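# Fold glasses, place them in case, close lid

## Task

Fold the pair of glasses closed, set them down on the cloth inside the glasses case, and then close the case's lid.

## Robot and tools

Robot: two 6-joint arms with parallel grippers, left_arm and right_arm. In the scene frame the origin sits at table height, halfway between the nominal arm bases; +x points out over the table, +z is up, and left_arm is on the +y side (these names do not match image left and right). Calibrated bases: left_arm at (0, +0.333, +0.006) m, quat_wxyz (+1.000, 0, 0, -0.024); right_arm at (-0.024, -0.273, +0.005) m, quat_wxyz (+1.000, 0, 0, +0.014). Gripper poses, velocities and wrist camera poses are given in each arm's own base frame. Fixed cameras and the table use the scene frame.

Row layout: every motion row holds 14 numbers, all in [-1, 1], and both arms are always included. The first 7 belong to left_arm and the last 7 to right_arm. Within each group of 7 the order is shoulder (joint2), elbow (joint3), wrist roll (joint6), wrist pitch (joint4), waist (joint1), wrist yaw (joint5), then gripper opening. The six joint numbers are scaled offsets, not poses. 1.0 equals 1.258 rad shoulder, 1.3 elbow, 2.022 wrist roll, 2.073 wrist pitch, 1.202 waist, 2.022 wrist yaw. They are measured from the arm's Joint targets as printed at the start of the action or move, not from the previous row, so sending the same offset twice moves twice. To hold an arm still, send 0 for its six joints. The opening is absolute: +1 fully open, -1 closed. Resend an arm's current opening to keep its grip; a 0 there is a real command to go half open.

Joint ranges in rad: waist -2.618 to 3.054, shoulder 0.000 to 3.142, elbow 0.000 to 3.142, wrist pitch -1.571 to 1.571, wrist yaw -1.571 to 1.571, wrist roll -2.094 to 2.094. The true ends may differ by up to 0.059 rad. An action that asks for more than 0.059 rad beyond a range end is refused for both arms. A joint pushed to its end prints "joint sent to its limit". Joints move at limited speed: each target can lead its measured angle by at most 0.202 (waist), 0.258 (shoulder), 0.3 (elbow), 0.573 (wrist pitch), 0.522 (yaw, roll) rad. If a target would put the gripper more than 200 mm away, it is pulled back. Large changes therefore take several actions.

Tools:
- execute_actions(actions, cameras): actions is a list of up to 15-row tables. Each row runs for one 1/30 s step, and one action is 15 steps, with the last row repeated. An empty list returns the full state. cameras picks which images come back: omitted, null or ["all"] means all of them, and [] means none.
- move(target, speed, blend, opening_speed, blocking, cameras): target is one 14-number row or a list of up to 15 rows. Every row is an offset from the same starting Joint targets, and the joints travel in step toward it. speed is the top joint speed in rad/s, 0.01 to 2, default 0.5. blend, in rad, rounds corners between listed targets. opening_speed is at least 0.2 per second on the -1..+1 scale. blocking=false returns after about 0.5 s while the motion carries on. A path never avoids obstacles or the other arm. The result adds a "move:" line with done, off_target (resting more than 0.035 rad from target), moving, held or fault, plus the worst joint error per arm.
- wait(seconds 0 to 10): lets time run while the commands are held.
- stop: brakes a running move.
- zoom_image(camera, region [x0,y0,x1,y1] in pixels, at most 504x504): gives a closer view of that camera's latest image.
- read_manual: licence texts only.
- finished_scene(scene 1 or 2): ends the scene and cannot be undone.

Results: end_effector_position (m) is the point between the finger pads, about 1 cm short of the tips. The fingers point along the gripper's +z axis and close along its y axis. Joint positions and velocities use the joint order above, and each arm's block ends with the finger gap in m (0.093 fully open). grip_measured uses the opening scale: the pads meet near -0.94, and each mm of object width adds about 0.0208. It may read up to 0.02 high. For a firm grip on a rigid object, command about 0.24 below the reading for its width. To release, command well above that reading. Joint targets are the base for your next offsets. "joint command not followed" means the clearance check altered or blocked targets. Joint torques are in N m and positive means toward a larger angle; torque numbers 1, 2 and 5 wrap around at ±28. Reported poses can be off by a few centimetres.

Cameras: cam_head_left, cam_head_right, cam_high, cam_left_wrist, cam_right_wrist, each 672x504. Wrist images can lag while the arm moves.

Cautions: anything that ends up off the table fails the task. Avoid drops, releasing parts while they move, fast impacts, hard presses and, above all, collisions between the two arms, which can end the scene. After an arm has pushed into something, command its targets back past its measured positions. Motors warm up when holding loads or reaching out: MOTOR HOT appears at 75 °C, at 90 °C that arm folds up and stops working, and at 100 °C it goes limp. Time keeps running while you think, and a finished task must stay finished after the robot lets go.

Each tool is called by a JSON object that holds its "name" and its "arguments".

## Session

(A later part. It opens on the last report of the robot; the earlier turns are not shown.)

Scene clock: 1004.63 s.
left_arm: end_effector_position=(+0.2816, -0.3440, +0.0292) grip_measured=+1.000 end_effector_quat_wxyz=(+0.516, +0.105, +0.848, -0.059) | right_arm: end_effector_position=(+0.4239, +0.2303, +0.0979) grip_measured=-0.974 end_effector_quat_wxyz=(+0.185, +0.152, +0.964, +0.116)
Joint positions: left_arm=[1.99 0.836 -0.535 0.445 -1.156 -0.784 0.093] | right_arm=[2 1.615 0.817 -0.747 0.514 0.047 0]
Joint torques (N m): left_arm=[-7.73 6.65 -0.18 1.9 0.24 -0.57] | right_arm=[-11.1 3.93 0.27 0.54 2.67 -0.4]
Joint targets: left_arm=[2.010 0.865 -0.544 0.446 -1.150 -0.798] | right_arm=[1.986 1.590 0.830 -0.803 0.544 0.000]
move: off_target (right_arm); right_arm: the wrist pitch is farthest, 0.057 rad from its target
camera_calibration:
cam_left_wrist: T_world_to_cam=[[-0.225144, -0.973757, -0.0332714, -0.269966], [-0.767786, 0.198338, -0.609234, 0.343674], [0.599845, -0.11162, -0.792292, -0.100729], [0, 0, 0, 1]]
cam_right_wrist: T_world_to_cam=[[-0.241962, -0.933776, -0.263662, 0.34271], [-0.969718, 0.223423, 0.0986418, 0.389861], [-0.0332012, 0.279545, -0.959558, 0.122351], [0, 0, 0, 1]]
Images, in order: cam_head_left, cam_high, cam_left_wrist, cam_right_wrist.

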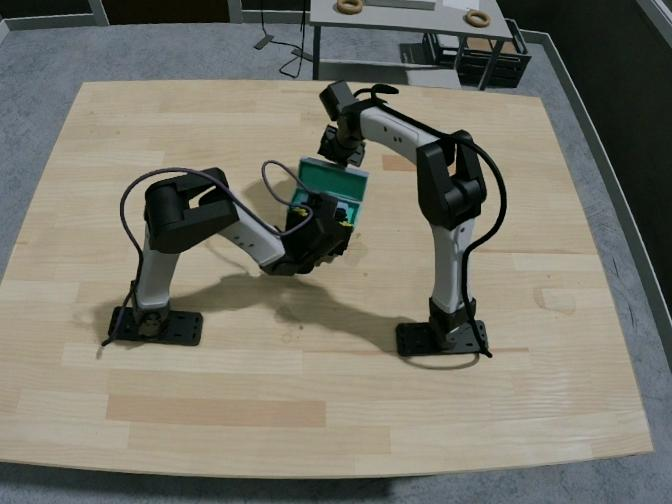

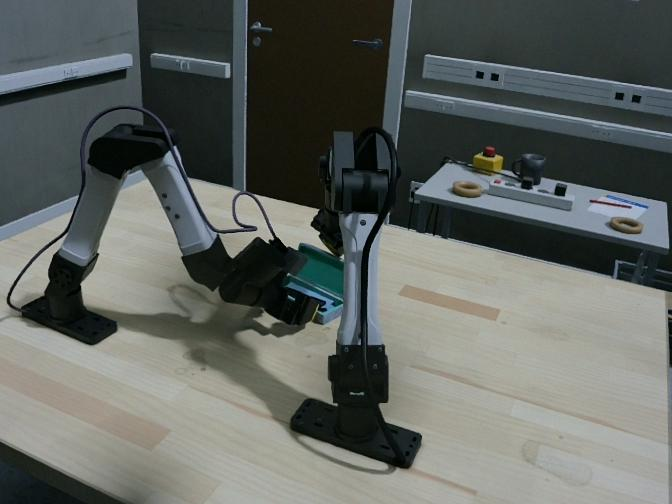

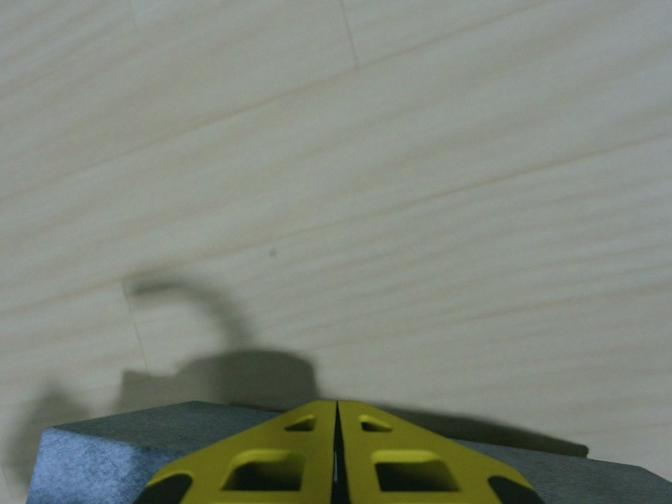

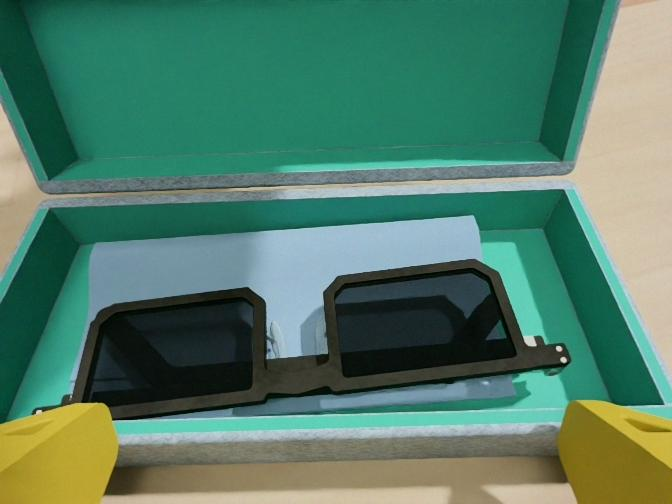

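{"name": "move", "arguments": {"target": [0,0,0,0,0,0,1,-0.045,-0.057,0.0195,0.0082,0.0326,0,-1], "speed": 0.1, "cameras": ["cam_head_left","cam_left_wrist","cam_right_wrist","cam_high"]}}

{"name": "zoom_image", "arguments": {"camera": "cam_head_left", "region": [240, 130, 420, 265]}}

Scene clock: 1013.00 s.
left_arm: end_effector_position=(+0.2816, -0.3440, +0.0292) grip_measured=+1.000 end_effector_quat_wxyz=(+0.516, +0.105, +0.848, -0.059) | right_arm: end_effector_position=(+0.4039, +0.2362, +0.1084) grip_measured=-0.974 end_effector_quat_wxyz=(+0.190, +0.155, +0.962, +0.123)
Joint positions: left_arm=[1.99 0.836 -0.535 0.445 -1.156 -0.784 0.093] | right_arm=[1.927 1.548 0.856 -0.739 0.55 0.059 0]
Joint torques (N m): left_arm=[-7.77 6.65 -0.17 1.9 0.21 -0.57] | right_arm=[-9.22 3.4 0.29 0.65 2.92 -0.5]
Heat: left arm: 50 °C; right arm: 54 °C.
Joint targets: left_arm=[2.010 0.865 -0.544 0.446 -1.150 -0.798] | right_arm=[1.930 1.516 0.870 -0.787 0.583 0.000]
move: off_target (right_arm); right_arm: the wrist yaw is farthest, 0.059 rad from its target
camera_calibration:
cam_left_wrist: T_world_to_cam=[[-0.225144, -0.973757, -0.0332714, -0.269966], [-0.767786, 0.198338, -0.609234, 0.343674], [0.599845, -0.11162, -0.792292, -0.100729], [0, 0, 0, 1]]
cam_right_wrist: T_world_to_cam=[[-0.242241, -0.929247, -0.278961, 0.34688], [-0.96998, 0.225609, 0.0907714, 0.368587], [-0.0214129, 0.292575, -0.956003, 0.121911], [0, 0, 0, 1]]
Images, in order: cam_head_left, cam_high, cam_left_wrist, cam_right_wrist.

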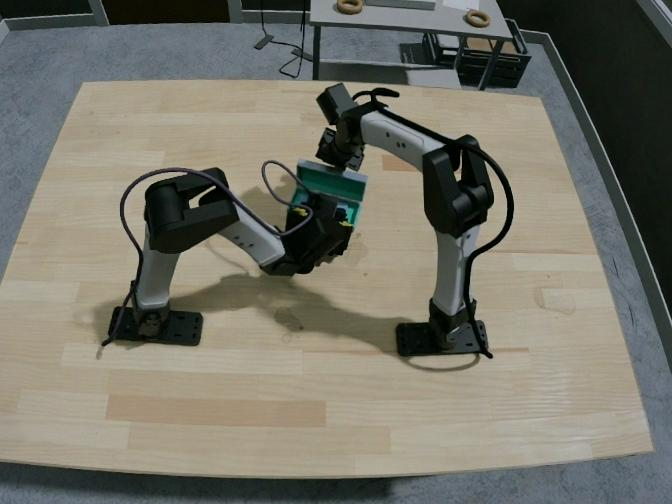

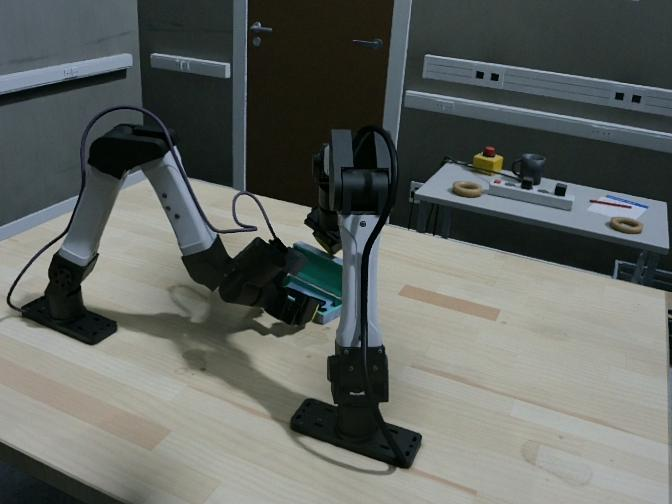

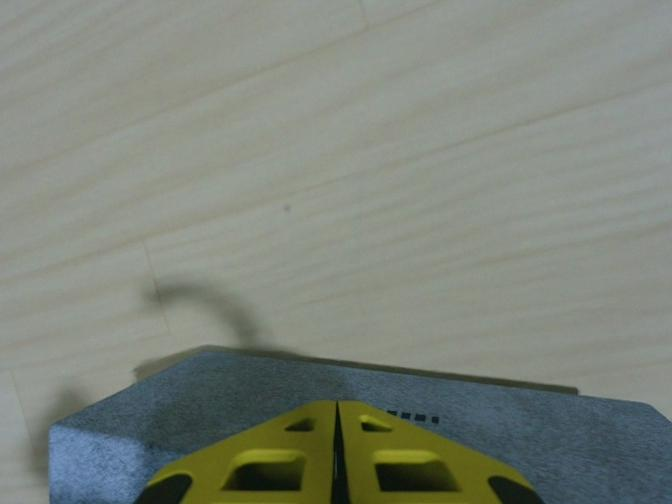

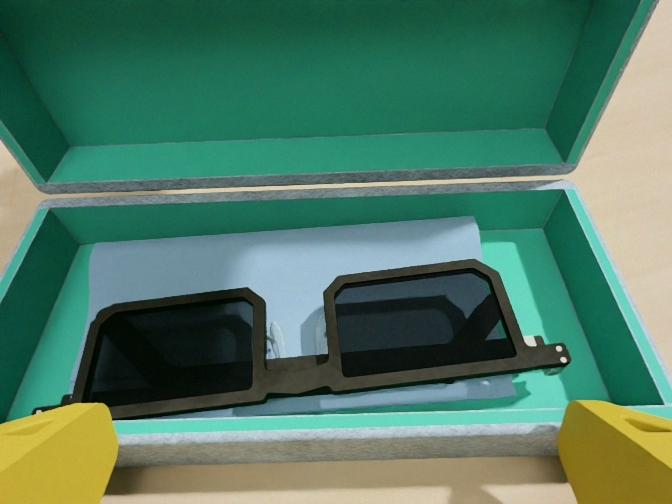

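Scaled by 2.800 from the camera's 672x504 image, which has a finer 960x720 frame.

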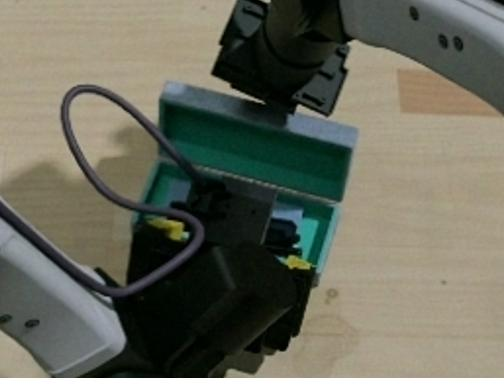

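{"name": "move", "arguments": {"target": [0,0,0,0,0,0,1,-0.0378,-0.0843,0.0193,0.0304,0.0332,0,-1], "speed": 0.1, "cameras": ["cam_head_left","cam_left_wrist","cam_right_wrist","cam_high"]}}

{"name": "zoom_image", "arguments": {"camera": "cam_head_left", "region": [240, 130, 420, 265]}}

{"name": "zoom_image", "arguments": {"camera": "cam_high", "region": [200, 190, 400, 340]}}

Scene clock: 1026.40 s.
left_arm: end_effector_position=(+0.2816, -0.3440, +0.0292) grip_measured=+1.000 end_effector_quat_wxyz=(+0.516, +0.105, +0.848, -0.059) | right_arm: end_effector_position=(+0.3839, +0.2423, +0.1121) grip_measured=-0.974 end_effector_quat_wxyz=(+0.199, +0.156, +0.958, +0.135)
Joint positions: left_arm=[1.99 0.836 -0.535 0.445 -1.156 -0.784 0.093] | right_arm=[1.851 1.449 0.894 -0.688 0.589 0.071 0]
Joint torques (N m): left_arm=[-7.73 6.68 -0.16 1.91 0.28 -0.55] | right_arm=[-6.37 2.54 0.28 0.83 3.03 -0.6]
Joint targets: left_arm=[2.010 0.865 -0.544 0.446 -1.150 -0.798] | right_arm=[1.882 1.406 0.909 -0.724 0.624 0.000]
move: off_target (right_arm); right_arm: the wrist yaw is farthest, 0.071 rad from its target
camera_calibration:
cam_left_wrist: T_world_to_cam=[[-0.225144, -0.973757, -0.0332714, -0.269966], [-0.767786, 0.198338, -0.609234, 0.343674], [0.599845, -0.11162, -0.792292, -0.100729], [0, 0, 0, 1]]
cam_right_wrist: T_world_to_cam=[[-0.23641, -0.922868, -0.304016, 0.347688], [-0.971653, 0.224405, 0.0743798, 0.350254], [-0.000420204, 0.312982, -0.949759, 0.10952], [0, 0, 0, 1]]
Images, in order: cam_head_left, cam_high, cam_left_wrist, cam_right_wrist.

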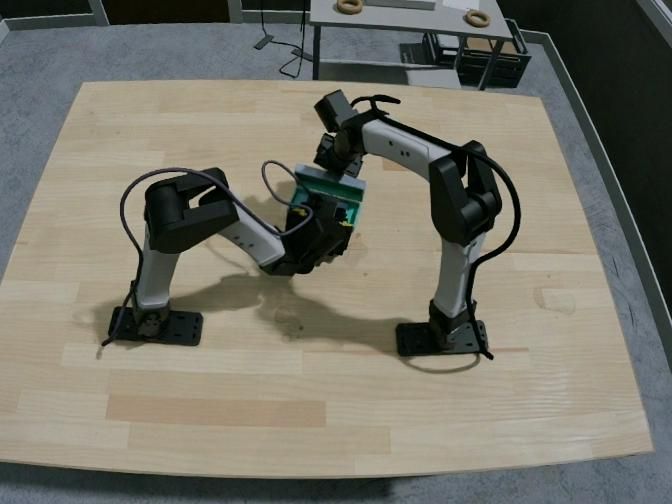

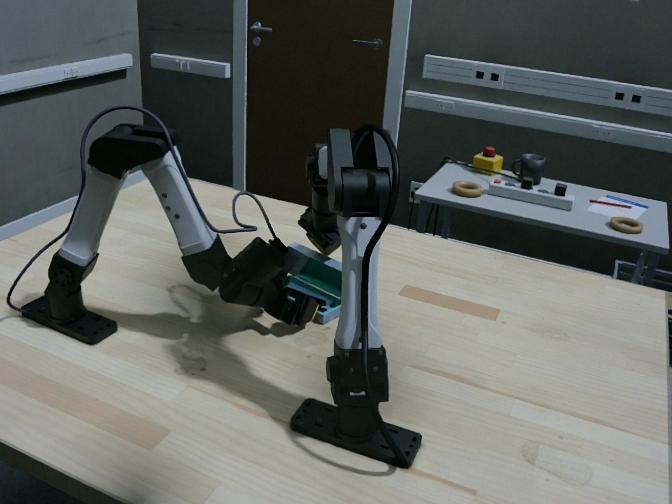

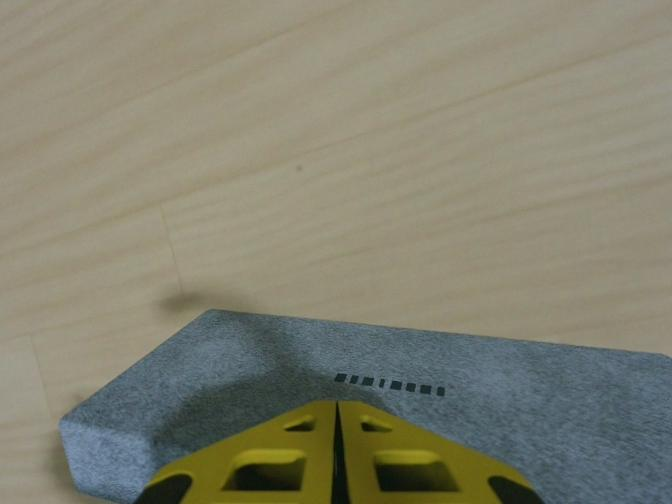

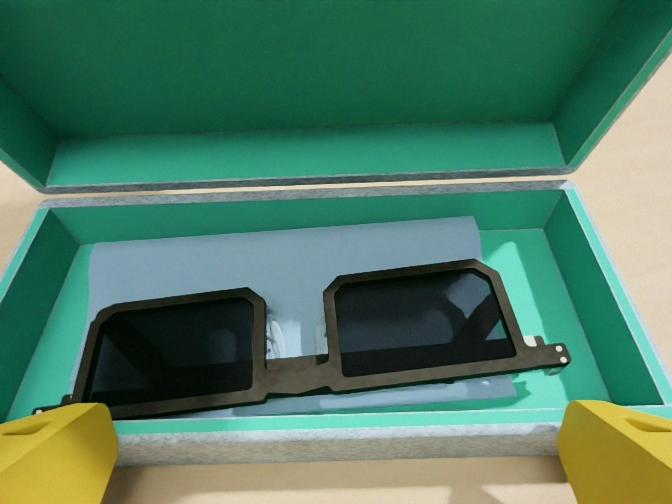

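Scaled by 2.800 from the camera's 672x504 image, which has a finer 960x720 frame.

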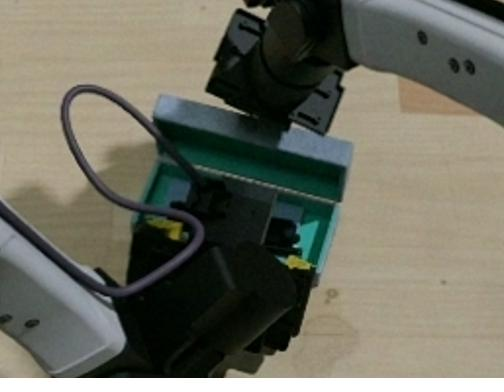

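Scaled by 2.520 from the camera's 672x504 image, which has a finer 960x720 frame.

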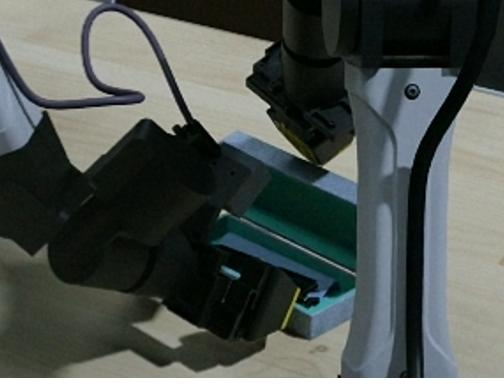

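{"name": "move", "arguments": {"target": [0,0,0,0,0,0,1,-0.0259,-0.0805,0.0203,0.0348,0.0334,0,-1], "speed": 0.1, "cameras": ["cam_head_left","cam_left_wrist","cam_right_wrist","cam_high"]}}

{"name": "zoom_image", "arguments": {"camera": "cam_head_left", "region": [240, 130, 420, 265]}}

{"name": "zoom_image", "arguments": {"camera": "cam_high", "region": [200, 190, 400, 340]}}

Scene clock: 1040.00 s.
left_arm: end_effector_position=(+0.2813, -0.3435, +0.0284) grip_measured=+1.000 end_effector_quat_wxyz=(+0.515, +0.106, +0.849, -0.057) | right_arm: end_effector_position=(+0.3387, +0.2568, +0.0726) grip_measured=-0.974 end_effector_quat_wxyz=(+0.143, +0.141, +0.971, +0.133)
Joint positions: left_arm=[1.991 0.836 -0.535 0.442 -1.156 -0.784 0.093] | right_arm=[1.841 1.313 0.942 -0.651 0.656 0.02 0]
Joint torques (N m): left_arm=[-7.82 6.64 -0.16 1.94 0.28 -0.56] | right_arm=[-7.83 4.72 0.21 1.02 0.77 -0.16]
Joint targets: left_arm=[2.010 0.865 -0.544 0.446 -1.150 -0.798] | right_arm=[1.850 1.301 0.950 -0.651 0.664 0.000]
move: done
camera_calibration:
cam_left_wrist: T_world_to_cam=[[-0.225291, -0.973586, -0.0370835, -0.269428], [-0.768752, 0.201017, -0.607134, 0.343959], [0.598552, -0.108274, -0.793733, -0.0995977], [0, 0, 0, 1]]
cam_right_wrist: T_world_to_cam=[[-0.225944, -0.932219, -0.282696, 0.335728], [-0.966995, 0.179551, 0.18078, 0.30827], [-0.117768, 0.314212, -0.94202, 0.106296], [0, 0, 0, 1]]
Images, in order: cam_head_left, cam_high, cam_left_wrist, cam_right_wrist.

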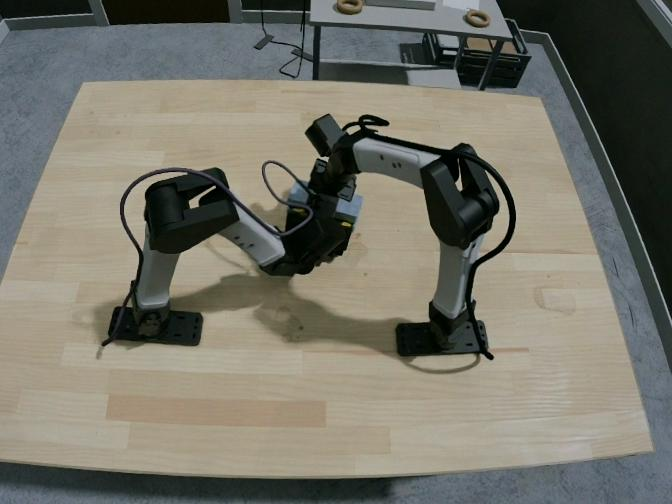

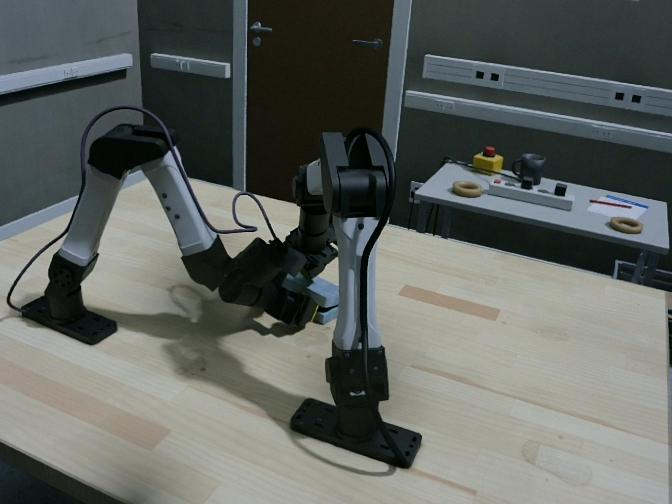

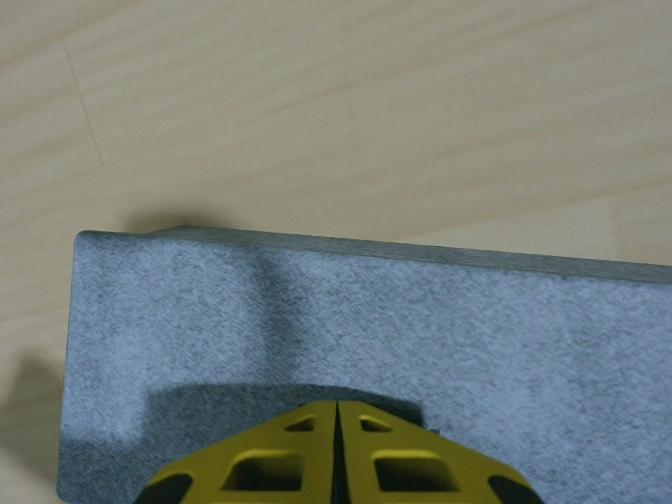

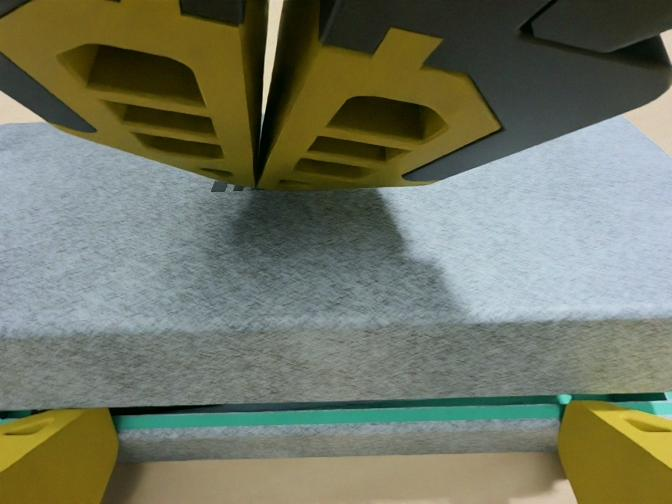

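Scaled by 2.800 from the camera's 672x504 image, which has a finer 960x720 frame.

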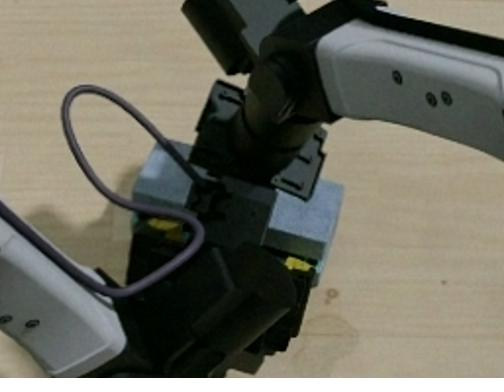

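Scaled by 2.520 from the camera's 672x504 image, which has a finer 960x720 frame.

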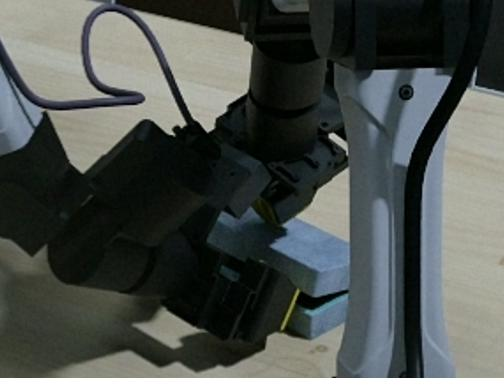

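{"name": "move", "arguments": {"target": [0,0,0,0,0,0,1,-0.0072,-0.0502,0.0114,0.0272,0.0195,0,-1], "speed": 0.08, "cameras": ["cam_head_left","cam_left_wrist","cam_right_wrist","cam_high"]}}

{"name": "zoom_image", "arguments": {"camera": "cam_high", "region": [200, 190, 400, 340]}}

Scene clock: 1046.87 s.
left_arm: end_effector_position=(+0.2793, -0.3399, +0.0212) grip_measured=+1.000 end_effector_quat_wxyz=(+0.507, +0.114, +0.853, -0.044) | right_arm: end_effector_position=(+0.3396, +0.2581, +0.0623) grip_measured=-0.974 end_effector_quat_wxyz=(+0.150, +0.152, +0.966, +0.144)
Joint positions: left_arm=[1.999 0.836 -0.535 0.414 -1.157 -0.784 0.093] | right_arm=[1.841 1.261 0.966 -0.573 0.658 0.02 0]
Joint torques (N m): left_arm=[-8.62 6.54 -0.16 2.2 0.32 -0.58] | right_arm=[-8.53 3.67 0.19 0.85 2.62 -0.16]
Joint targets: left_arm=[2.010 0.865 -0.543 0.446 -1.150 -0.798] | right_arm=[1.841 1.236 0.973 -0.595 0.687 0.000]
move: done
camera_calibration:
cam_left_wrist: T_world_to_cam=[[-0.226765, -0.971748, -0.0654436, -0.264921], [-0.777138, 0.221034, -0.589238, 0.346096], [0.587056, -0.08276, -0.805305, -0.0916079], [0, 0, 0, 1]]
cam_right_wrist: T_world_to_cam=[[-0.241149, -0.920563, -0.307263, 0.337877], [-0.96557, 0.195751, 0.171337, 0.306632], [-0.0975795, 0.338002, -0.936073, 0.0829661], [0, 0, 0, 1]]
Images, in order: cam_head_left, cam_high, cam_left_wrist, cam_right_wrist.

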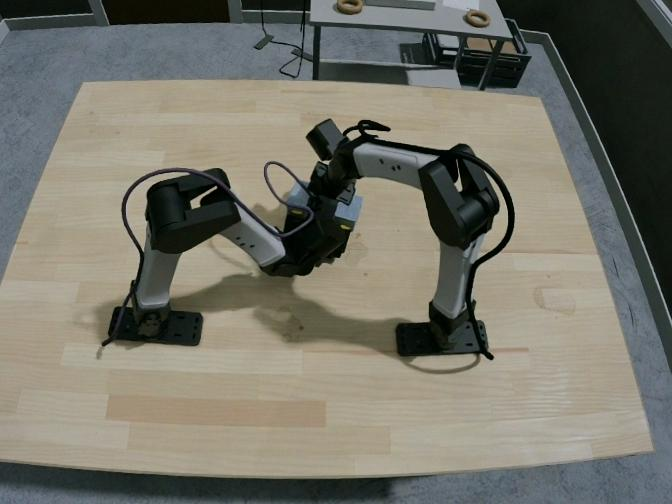

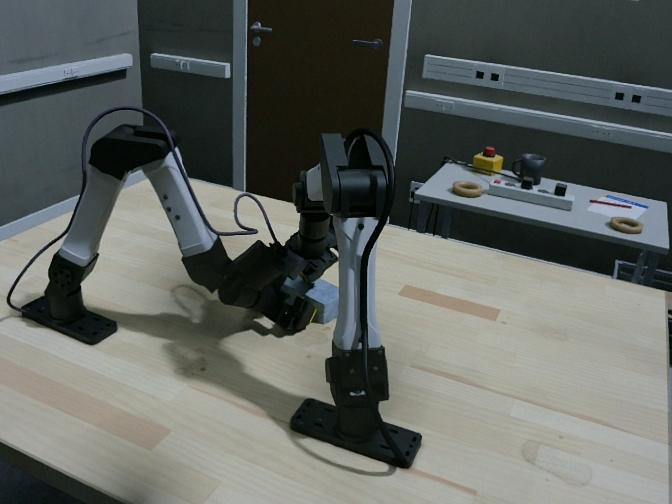

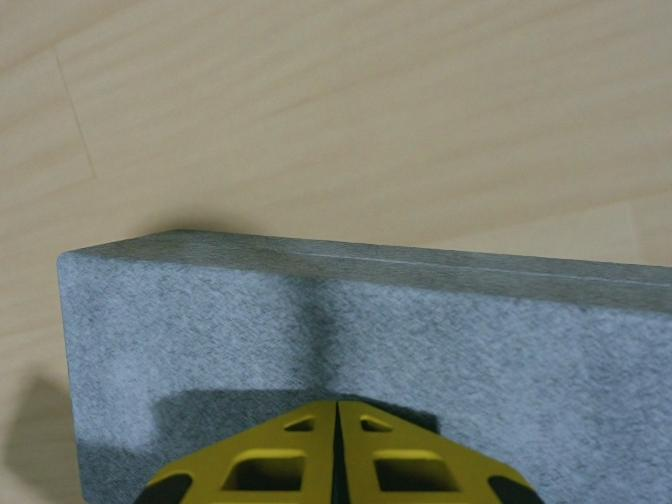

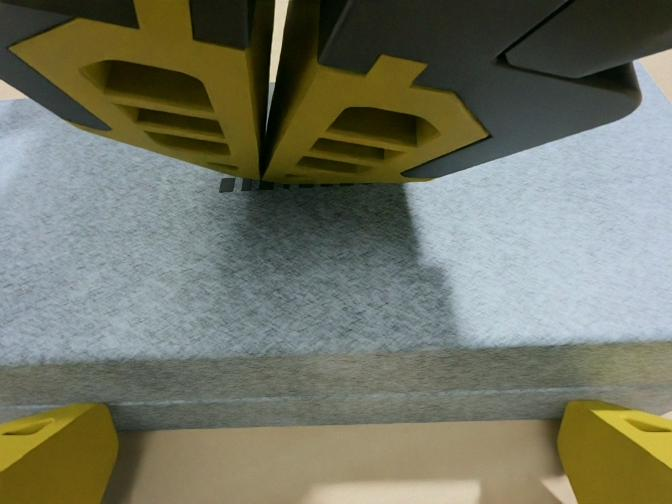

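Scaled by 2.520 from the camera's 672x504 image, which has a finer 960x720 frame.

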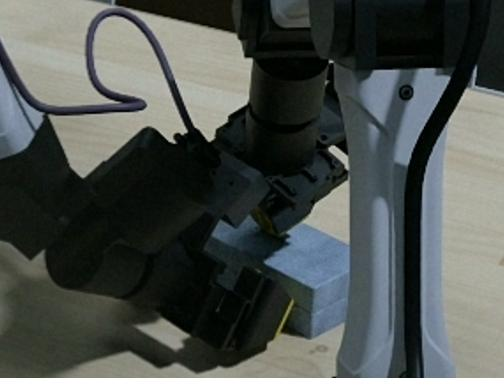

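{"name": "move", "arguments": {"target": [-0.0513,-0.0845,0,0.0214,-0.0499,0,1,0,0,0,0,0,0,-1], "speed": 0.1, "cameras": ["cam_right_wrist"]}}

{"name": "move", "arguments": {"target": [0,0,0,0,0,0,1,0.0072,0.0502,0,-0.0272,0,0,-1], "speed": 0.06, "cameras": ["cam_right_wrist"]}}

{"name": "move", "arguments": {"target": [0,0,0,0,0,0,1,-0.02,0.2,0,-0.15,0,0,-1], "speed": 0.2, "cameras": ["cam_right_wrist","cam_left_wrist","cam_head_left","cam_high"]}}

{"name": "zoom_image", "arguments": {"camera": "cam_high", "region": [200, 190, 400, 340]}}

Scene clock: 1060.13 s.
left_arm: end_effector_position=(+0.2576, -0.3384, +0.0125) grip_measured=+1.000 end_effector_quat_wxyz=(+0.505, +0.135, +0.851, -0.054) | right_arm: end_effector_position=(+0.3394, +0.2583, +0.0623) grip_measured=-0.974 end_effector_quat_wxyz=(+0.154, +0.151, +0.966, +0.140)
Joint positions: left_arm=[1.99 0.767 -0.535 0.47 -1.204 -0.784 0.093] | right_arm=[1.841 1.261 0.966 -0.573 0.663 0.032 0]
Joint torques (N m): left_arm=[-13.78 3.02 -0.15 2.07 -0.69 -0.58] | right_arm=[-8.53 3.67 0.19 0.85 2.15 -0.27]
Joint targets: left_arm=[1.945 0.755 -0.543 0.490 -1.210 -0.797] | right_arm=[1.841 1.236 0.973 -0.595 0.687 0.000]
move: off_target (left_arm); left_arm: the shoulder is farthest, 0.045 rad from its target
camera_calibration:
cam_right_wrist: T_world_to_cam=[[-0.23878, -0.923352, -0.300676, 0.337586], [-0.966788, 0.196987, 0.16284, 0.30701], [-0.0911297, 0.329573, -0.939722, 0.0831238], [0, 0, 0, 1]]
Images, in order: cam_right_wrist.

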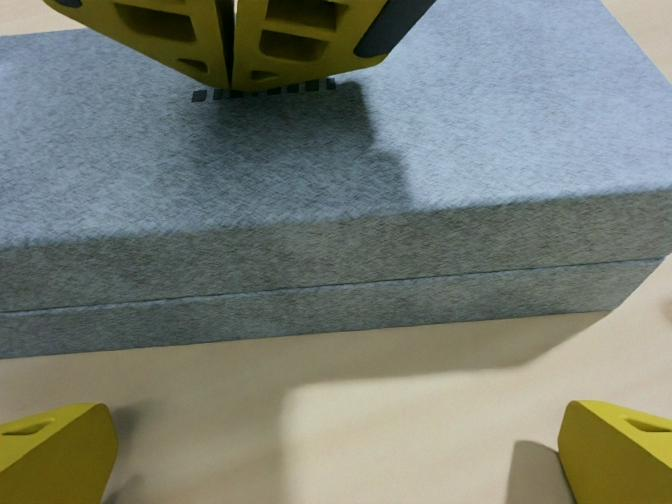

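Scene clock: 1061.63 s.
left_arm: end_effector_position=(+0.2576, -0.3384, +0.0125) grip_measured=+1.000 end_effector_quat_wxyz=(+0.505, +0.135, +0.851, -0.054) | right_arm: end_effector_position=(+0.3282, +0.2605, +0.0628) grip_measured=-0.974 end_effector_quat_wxyz=(+0.134, +0.143, +0.972, +0.131)
Joint positions: left_arm=[1.99 0.767 -0.535 0.471 -1.204 -0.784 0.093] | right_arm=[1.841 1.279 0.967 -0.631 0.678 0.019 0]
Joint torques (N m): left_arm=[-13.82 3.06 -0.17 2.06 -0.65 -0.58] | right_arm=[-7.77 7.45 0.19 0.81 0.9 -0.15]
Joint targets: left_arm=[1.945 0.755 -0.543 0.490 -1.210 -0.797] | right_arm=[1.850 1.301 0.973 -0.651 0.687 0.000]
move: off_target (left_arm); left_arm: the shoulder is farthest, 0.045 rad from its target
camera_calibration:
cam_right_wrist: T_world_to_cam=[[-0.231745, -0.932316, -0.277634, 0.335622], [-0.963436, 0.180517, 0.198003, 0.296723], [-0.134483, 0.313369, -0.940061, 0.100314], [0, 0, 0, 1]]
Images, in order: cam_right_wrist.

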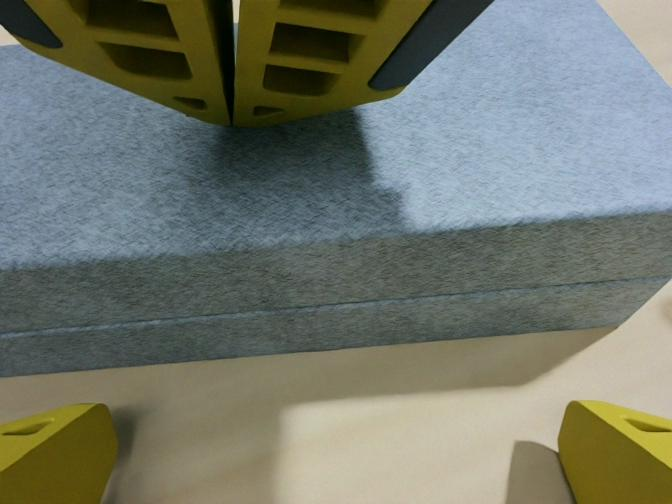

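Scene clock: 1063.80 s.
left_arm: end_effector_position=(+0.2576, -0.3384, +0.0125) grip_measured=+1.000 end_effector_quat_wxyz=(+0.505, +0.135, +0.851, -0.054) | right_arm: end_effector_position=(+0.3257, +0.2595, +0.1210) grip_measured=-0.974 end_effector_quat_wxyz=(+0.111, +0.143, +0.977, +0.109)
Joint positions: left_arm=[1.99 0.767 -0.535 0.471 -1.204 -0.784 0.093] | right_arm=[1.841 1.536 0.967 -0.955 0.678 0.014 0]
Joint torques (N m): left_arm=[-13.79 3.02 -0.16 2.06 -0.69 -0.57] | right_arm=[-9.92 7.82 0.19 0.79 0.91 -0.11]
Joint targets: left_arm=[1.945 0.755 -0.543 0.490 -1.210 -0.797] | right_arm=[1.825 1.561 0.973 -0.962 0.687 0.000]
move: off_target (left_arm); left_arm: the shoulder is farthest, 0.045 rad from its target
camera_calibration:
cam_left_wrist: T_world_to_cam=[[-0.272034, -0.959827, -0.0687648, -0.253278], [-0.76698, 0.259424, -0.586891, 0.334167], [0.581153, -0.106913, -0.806741, -0.0923602], [0, 0, 0, 1]]
cam_right_wrist: T_world_to_cam=[[-0.24388, -0.942236, -0.229593, 0.351038], [-0.951832, 0.187188, 0.242852, 0.272031], [-0.185847, 0.277761, -0.942502, 0.181236], [0, 0, 0, 1]]
Images, in order: cam_head_left, cam_high, cam_left_wrist, cam_right_wrist.

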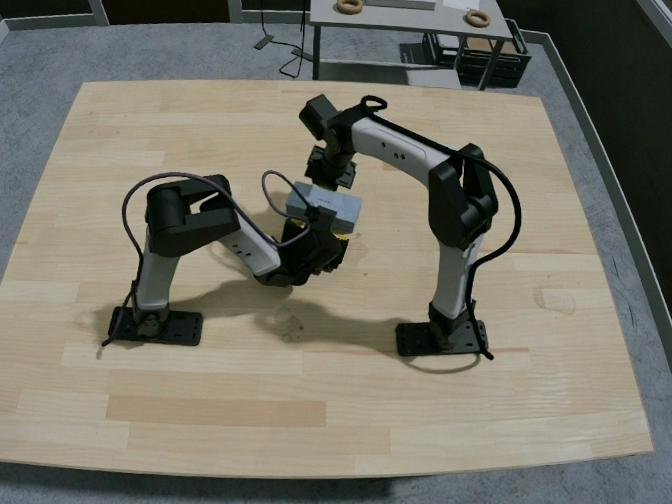

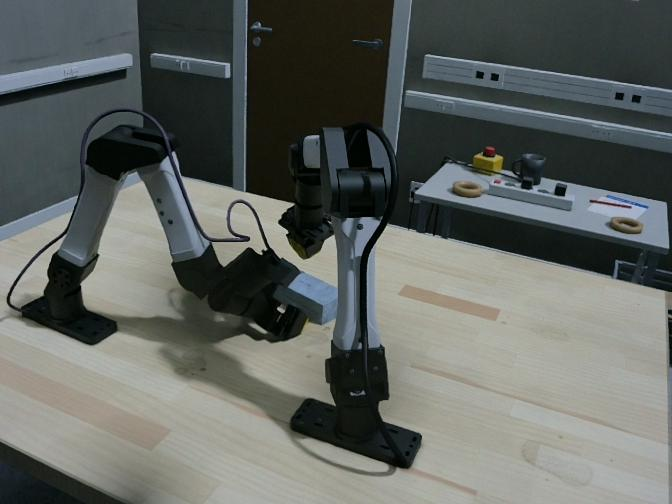

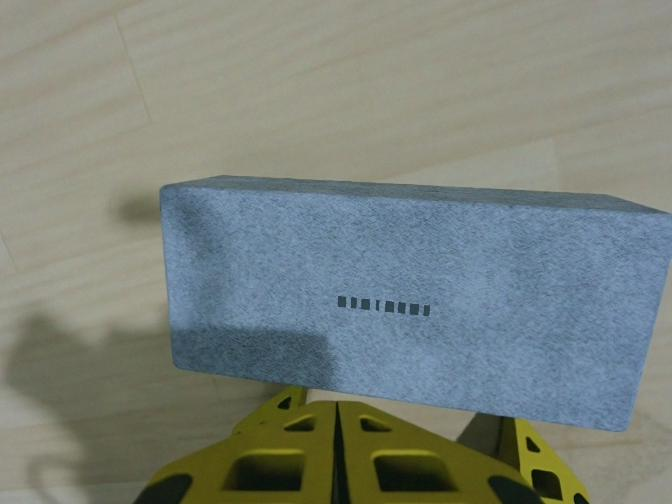

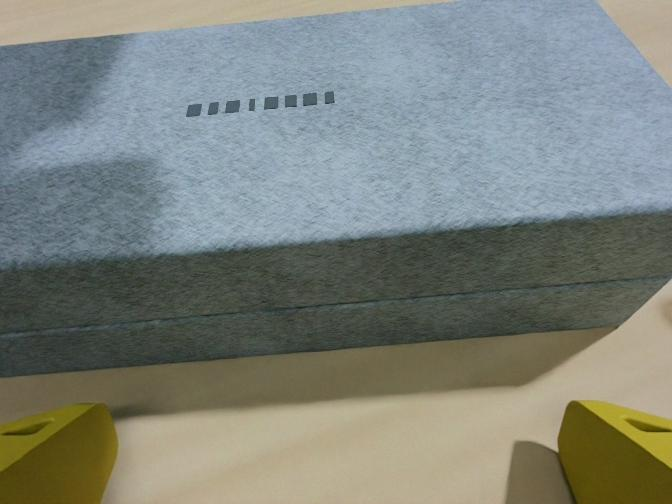

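Scaled by 2.520 from the camera's 672x504 image, which has a finer 960x720 frame.

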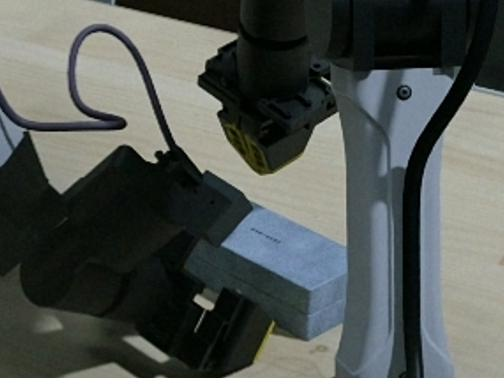

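{"name": "finished_scene", "arguments": {"scene": 2}}

The scene is finished: the task was done.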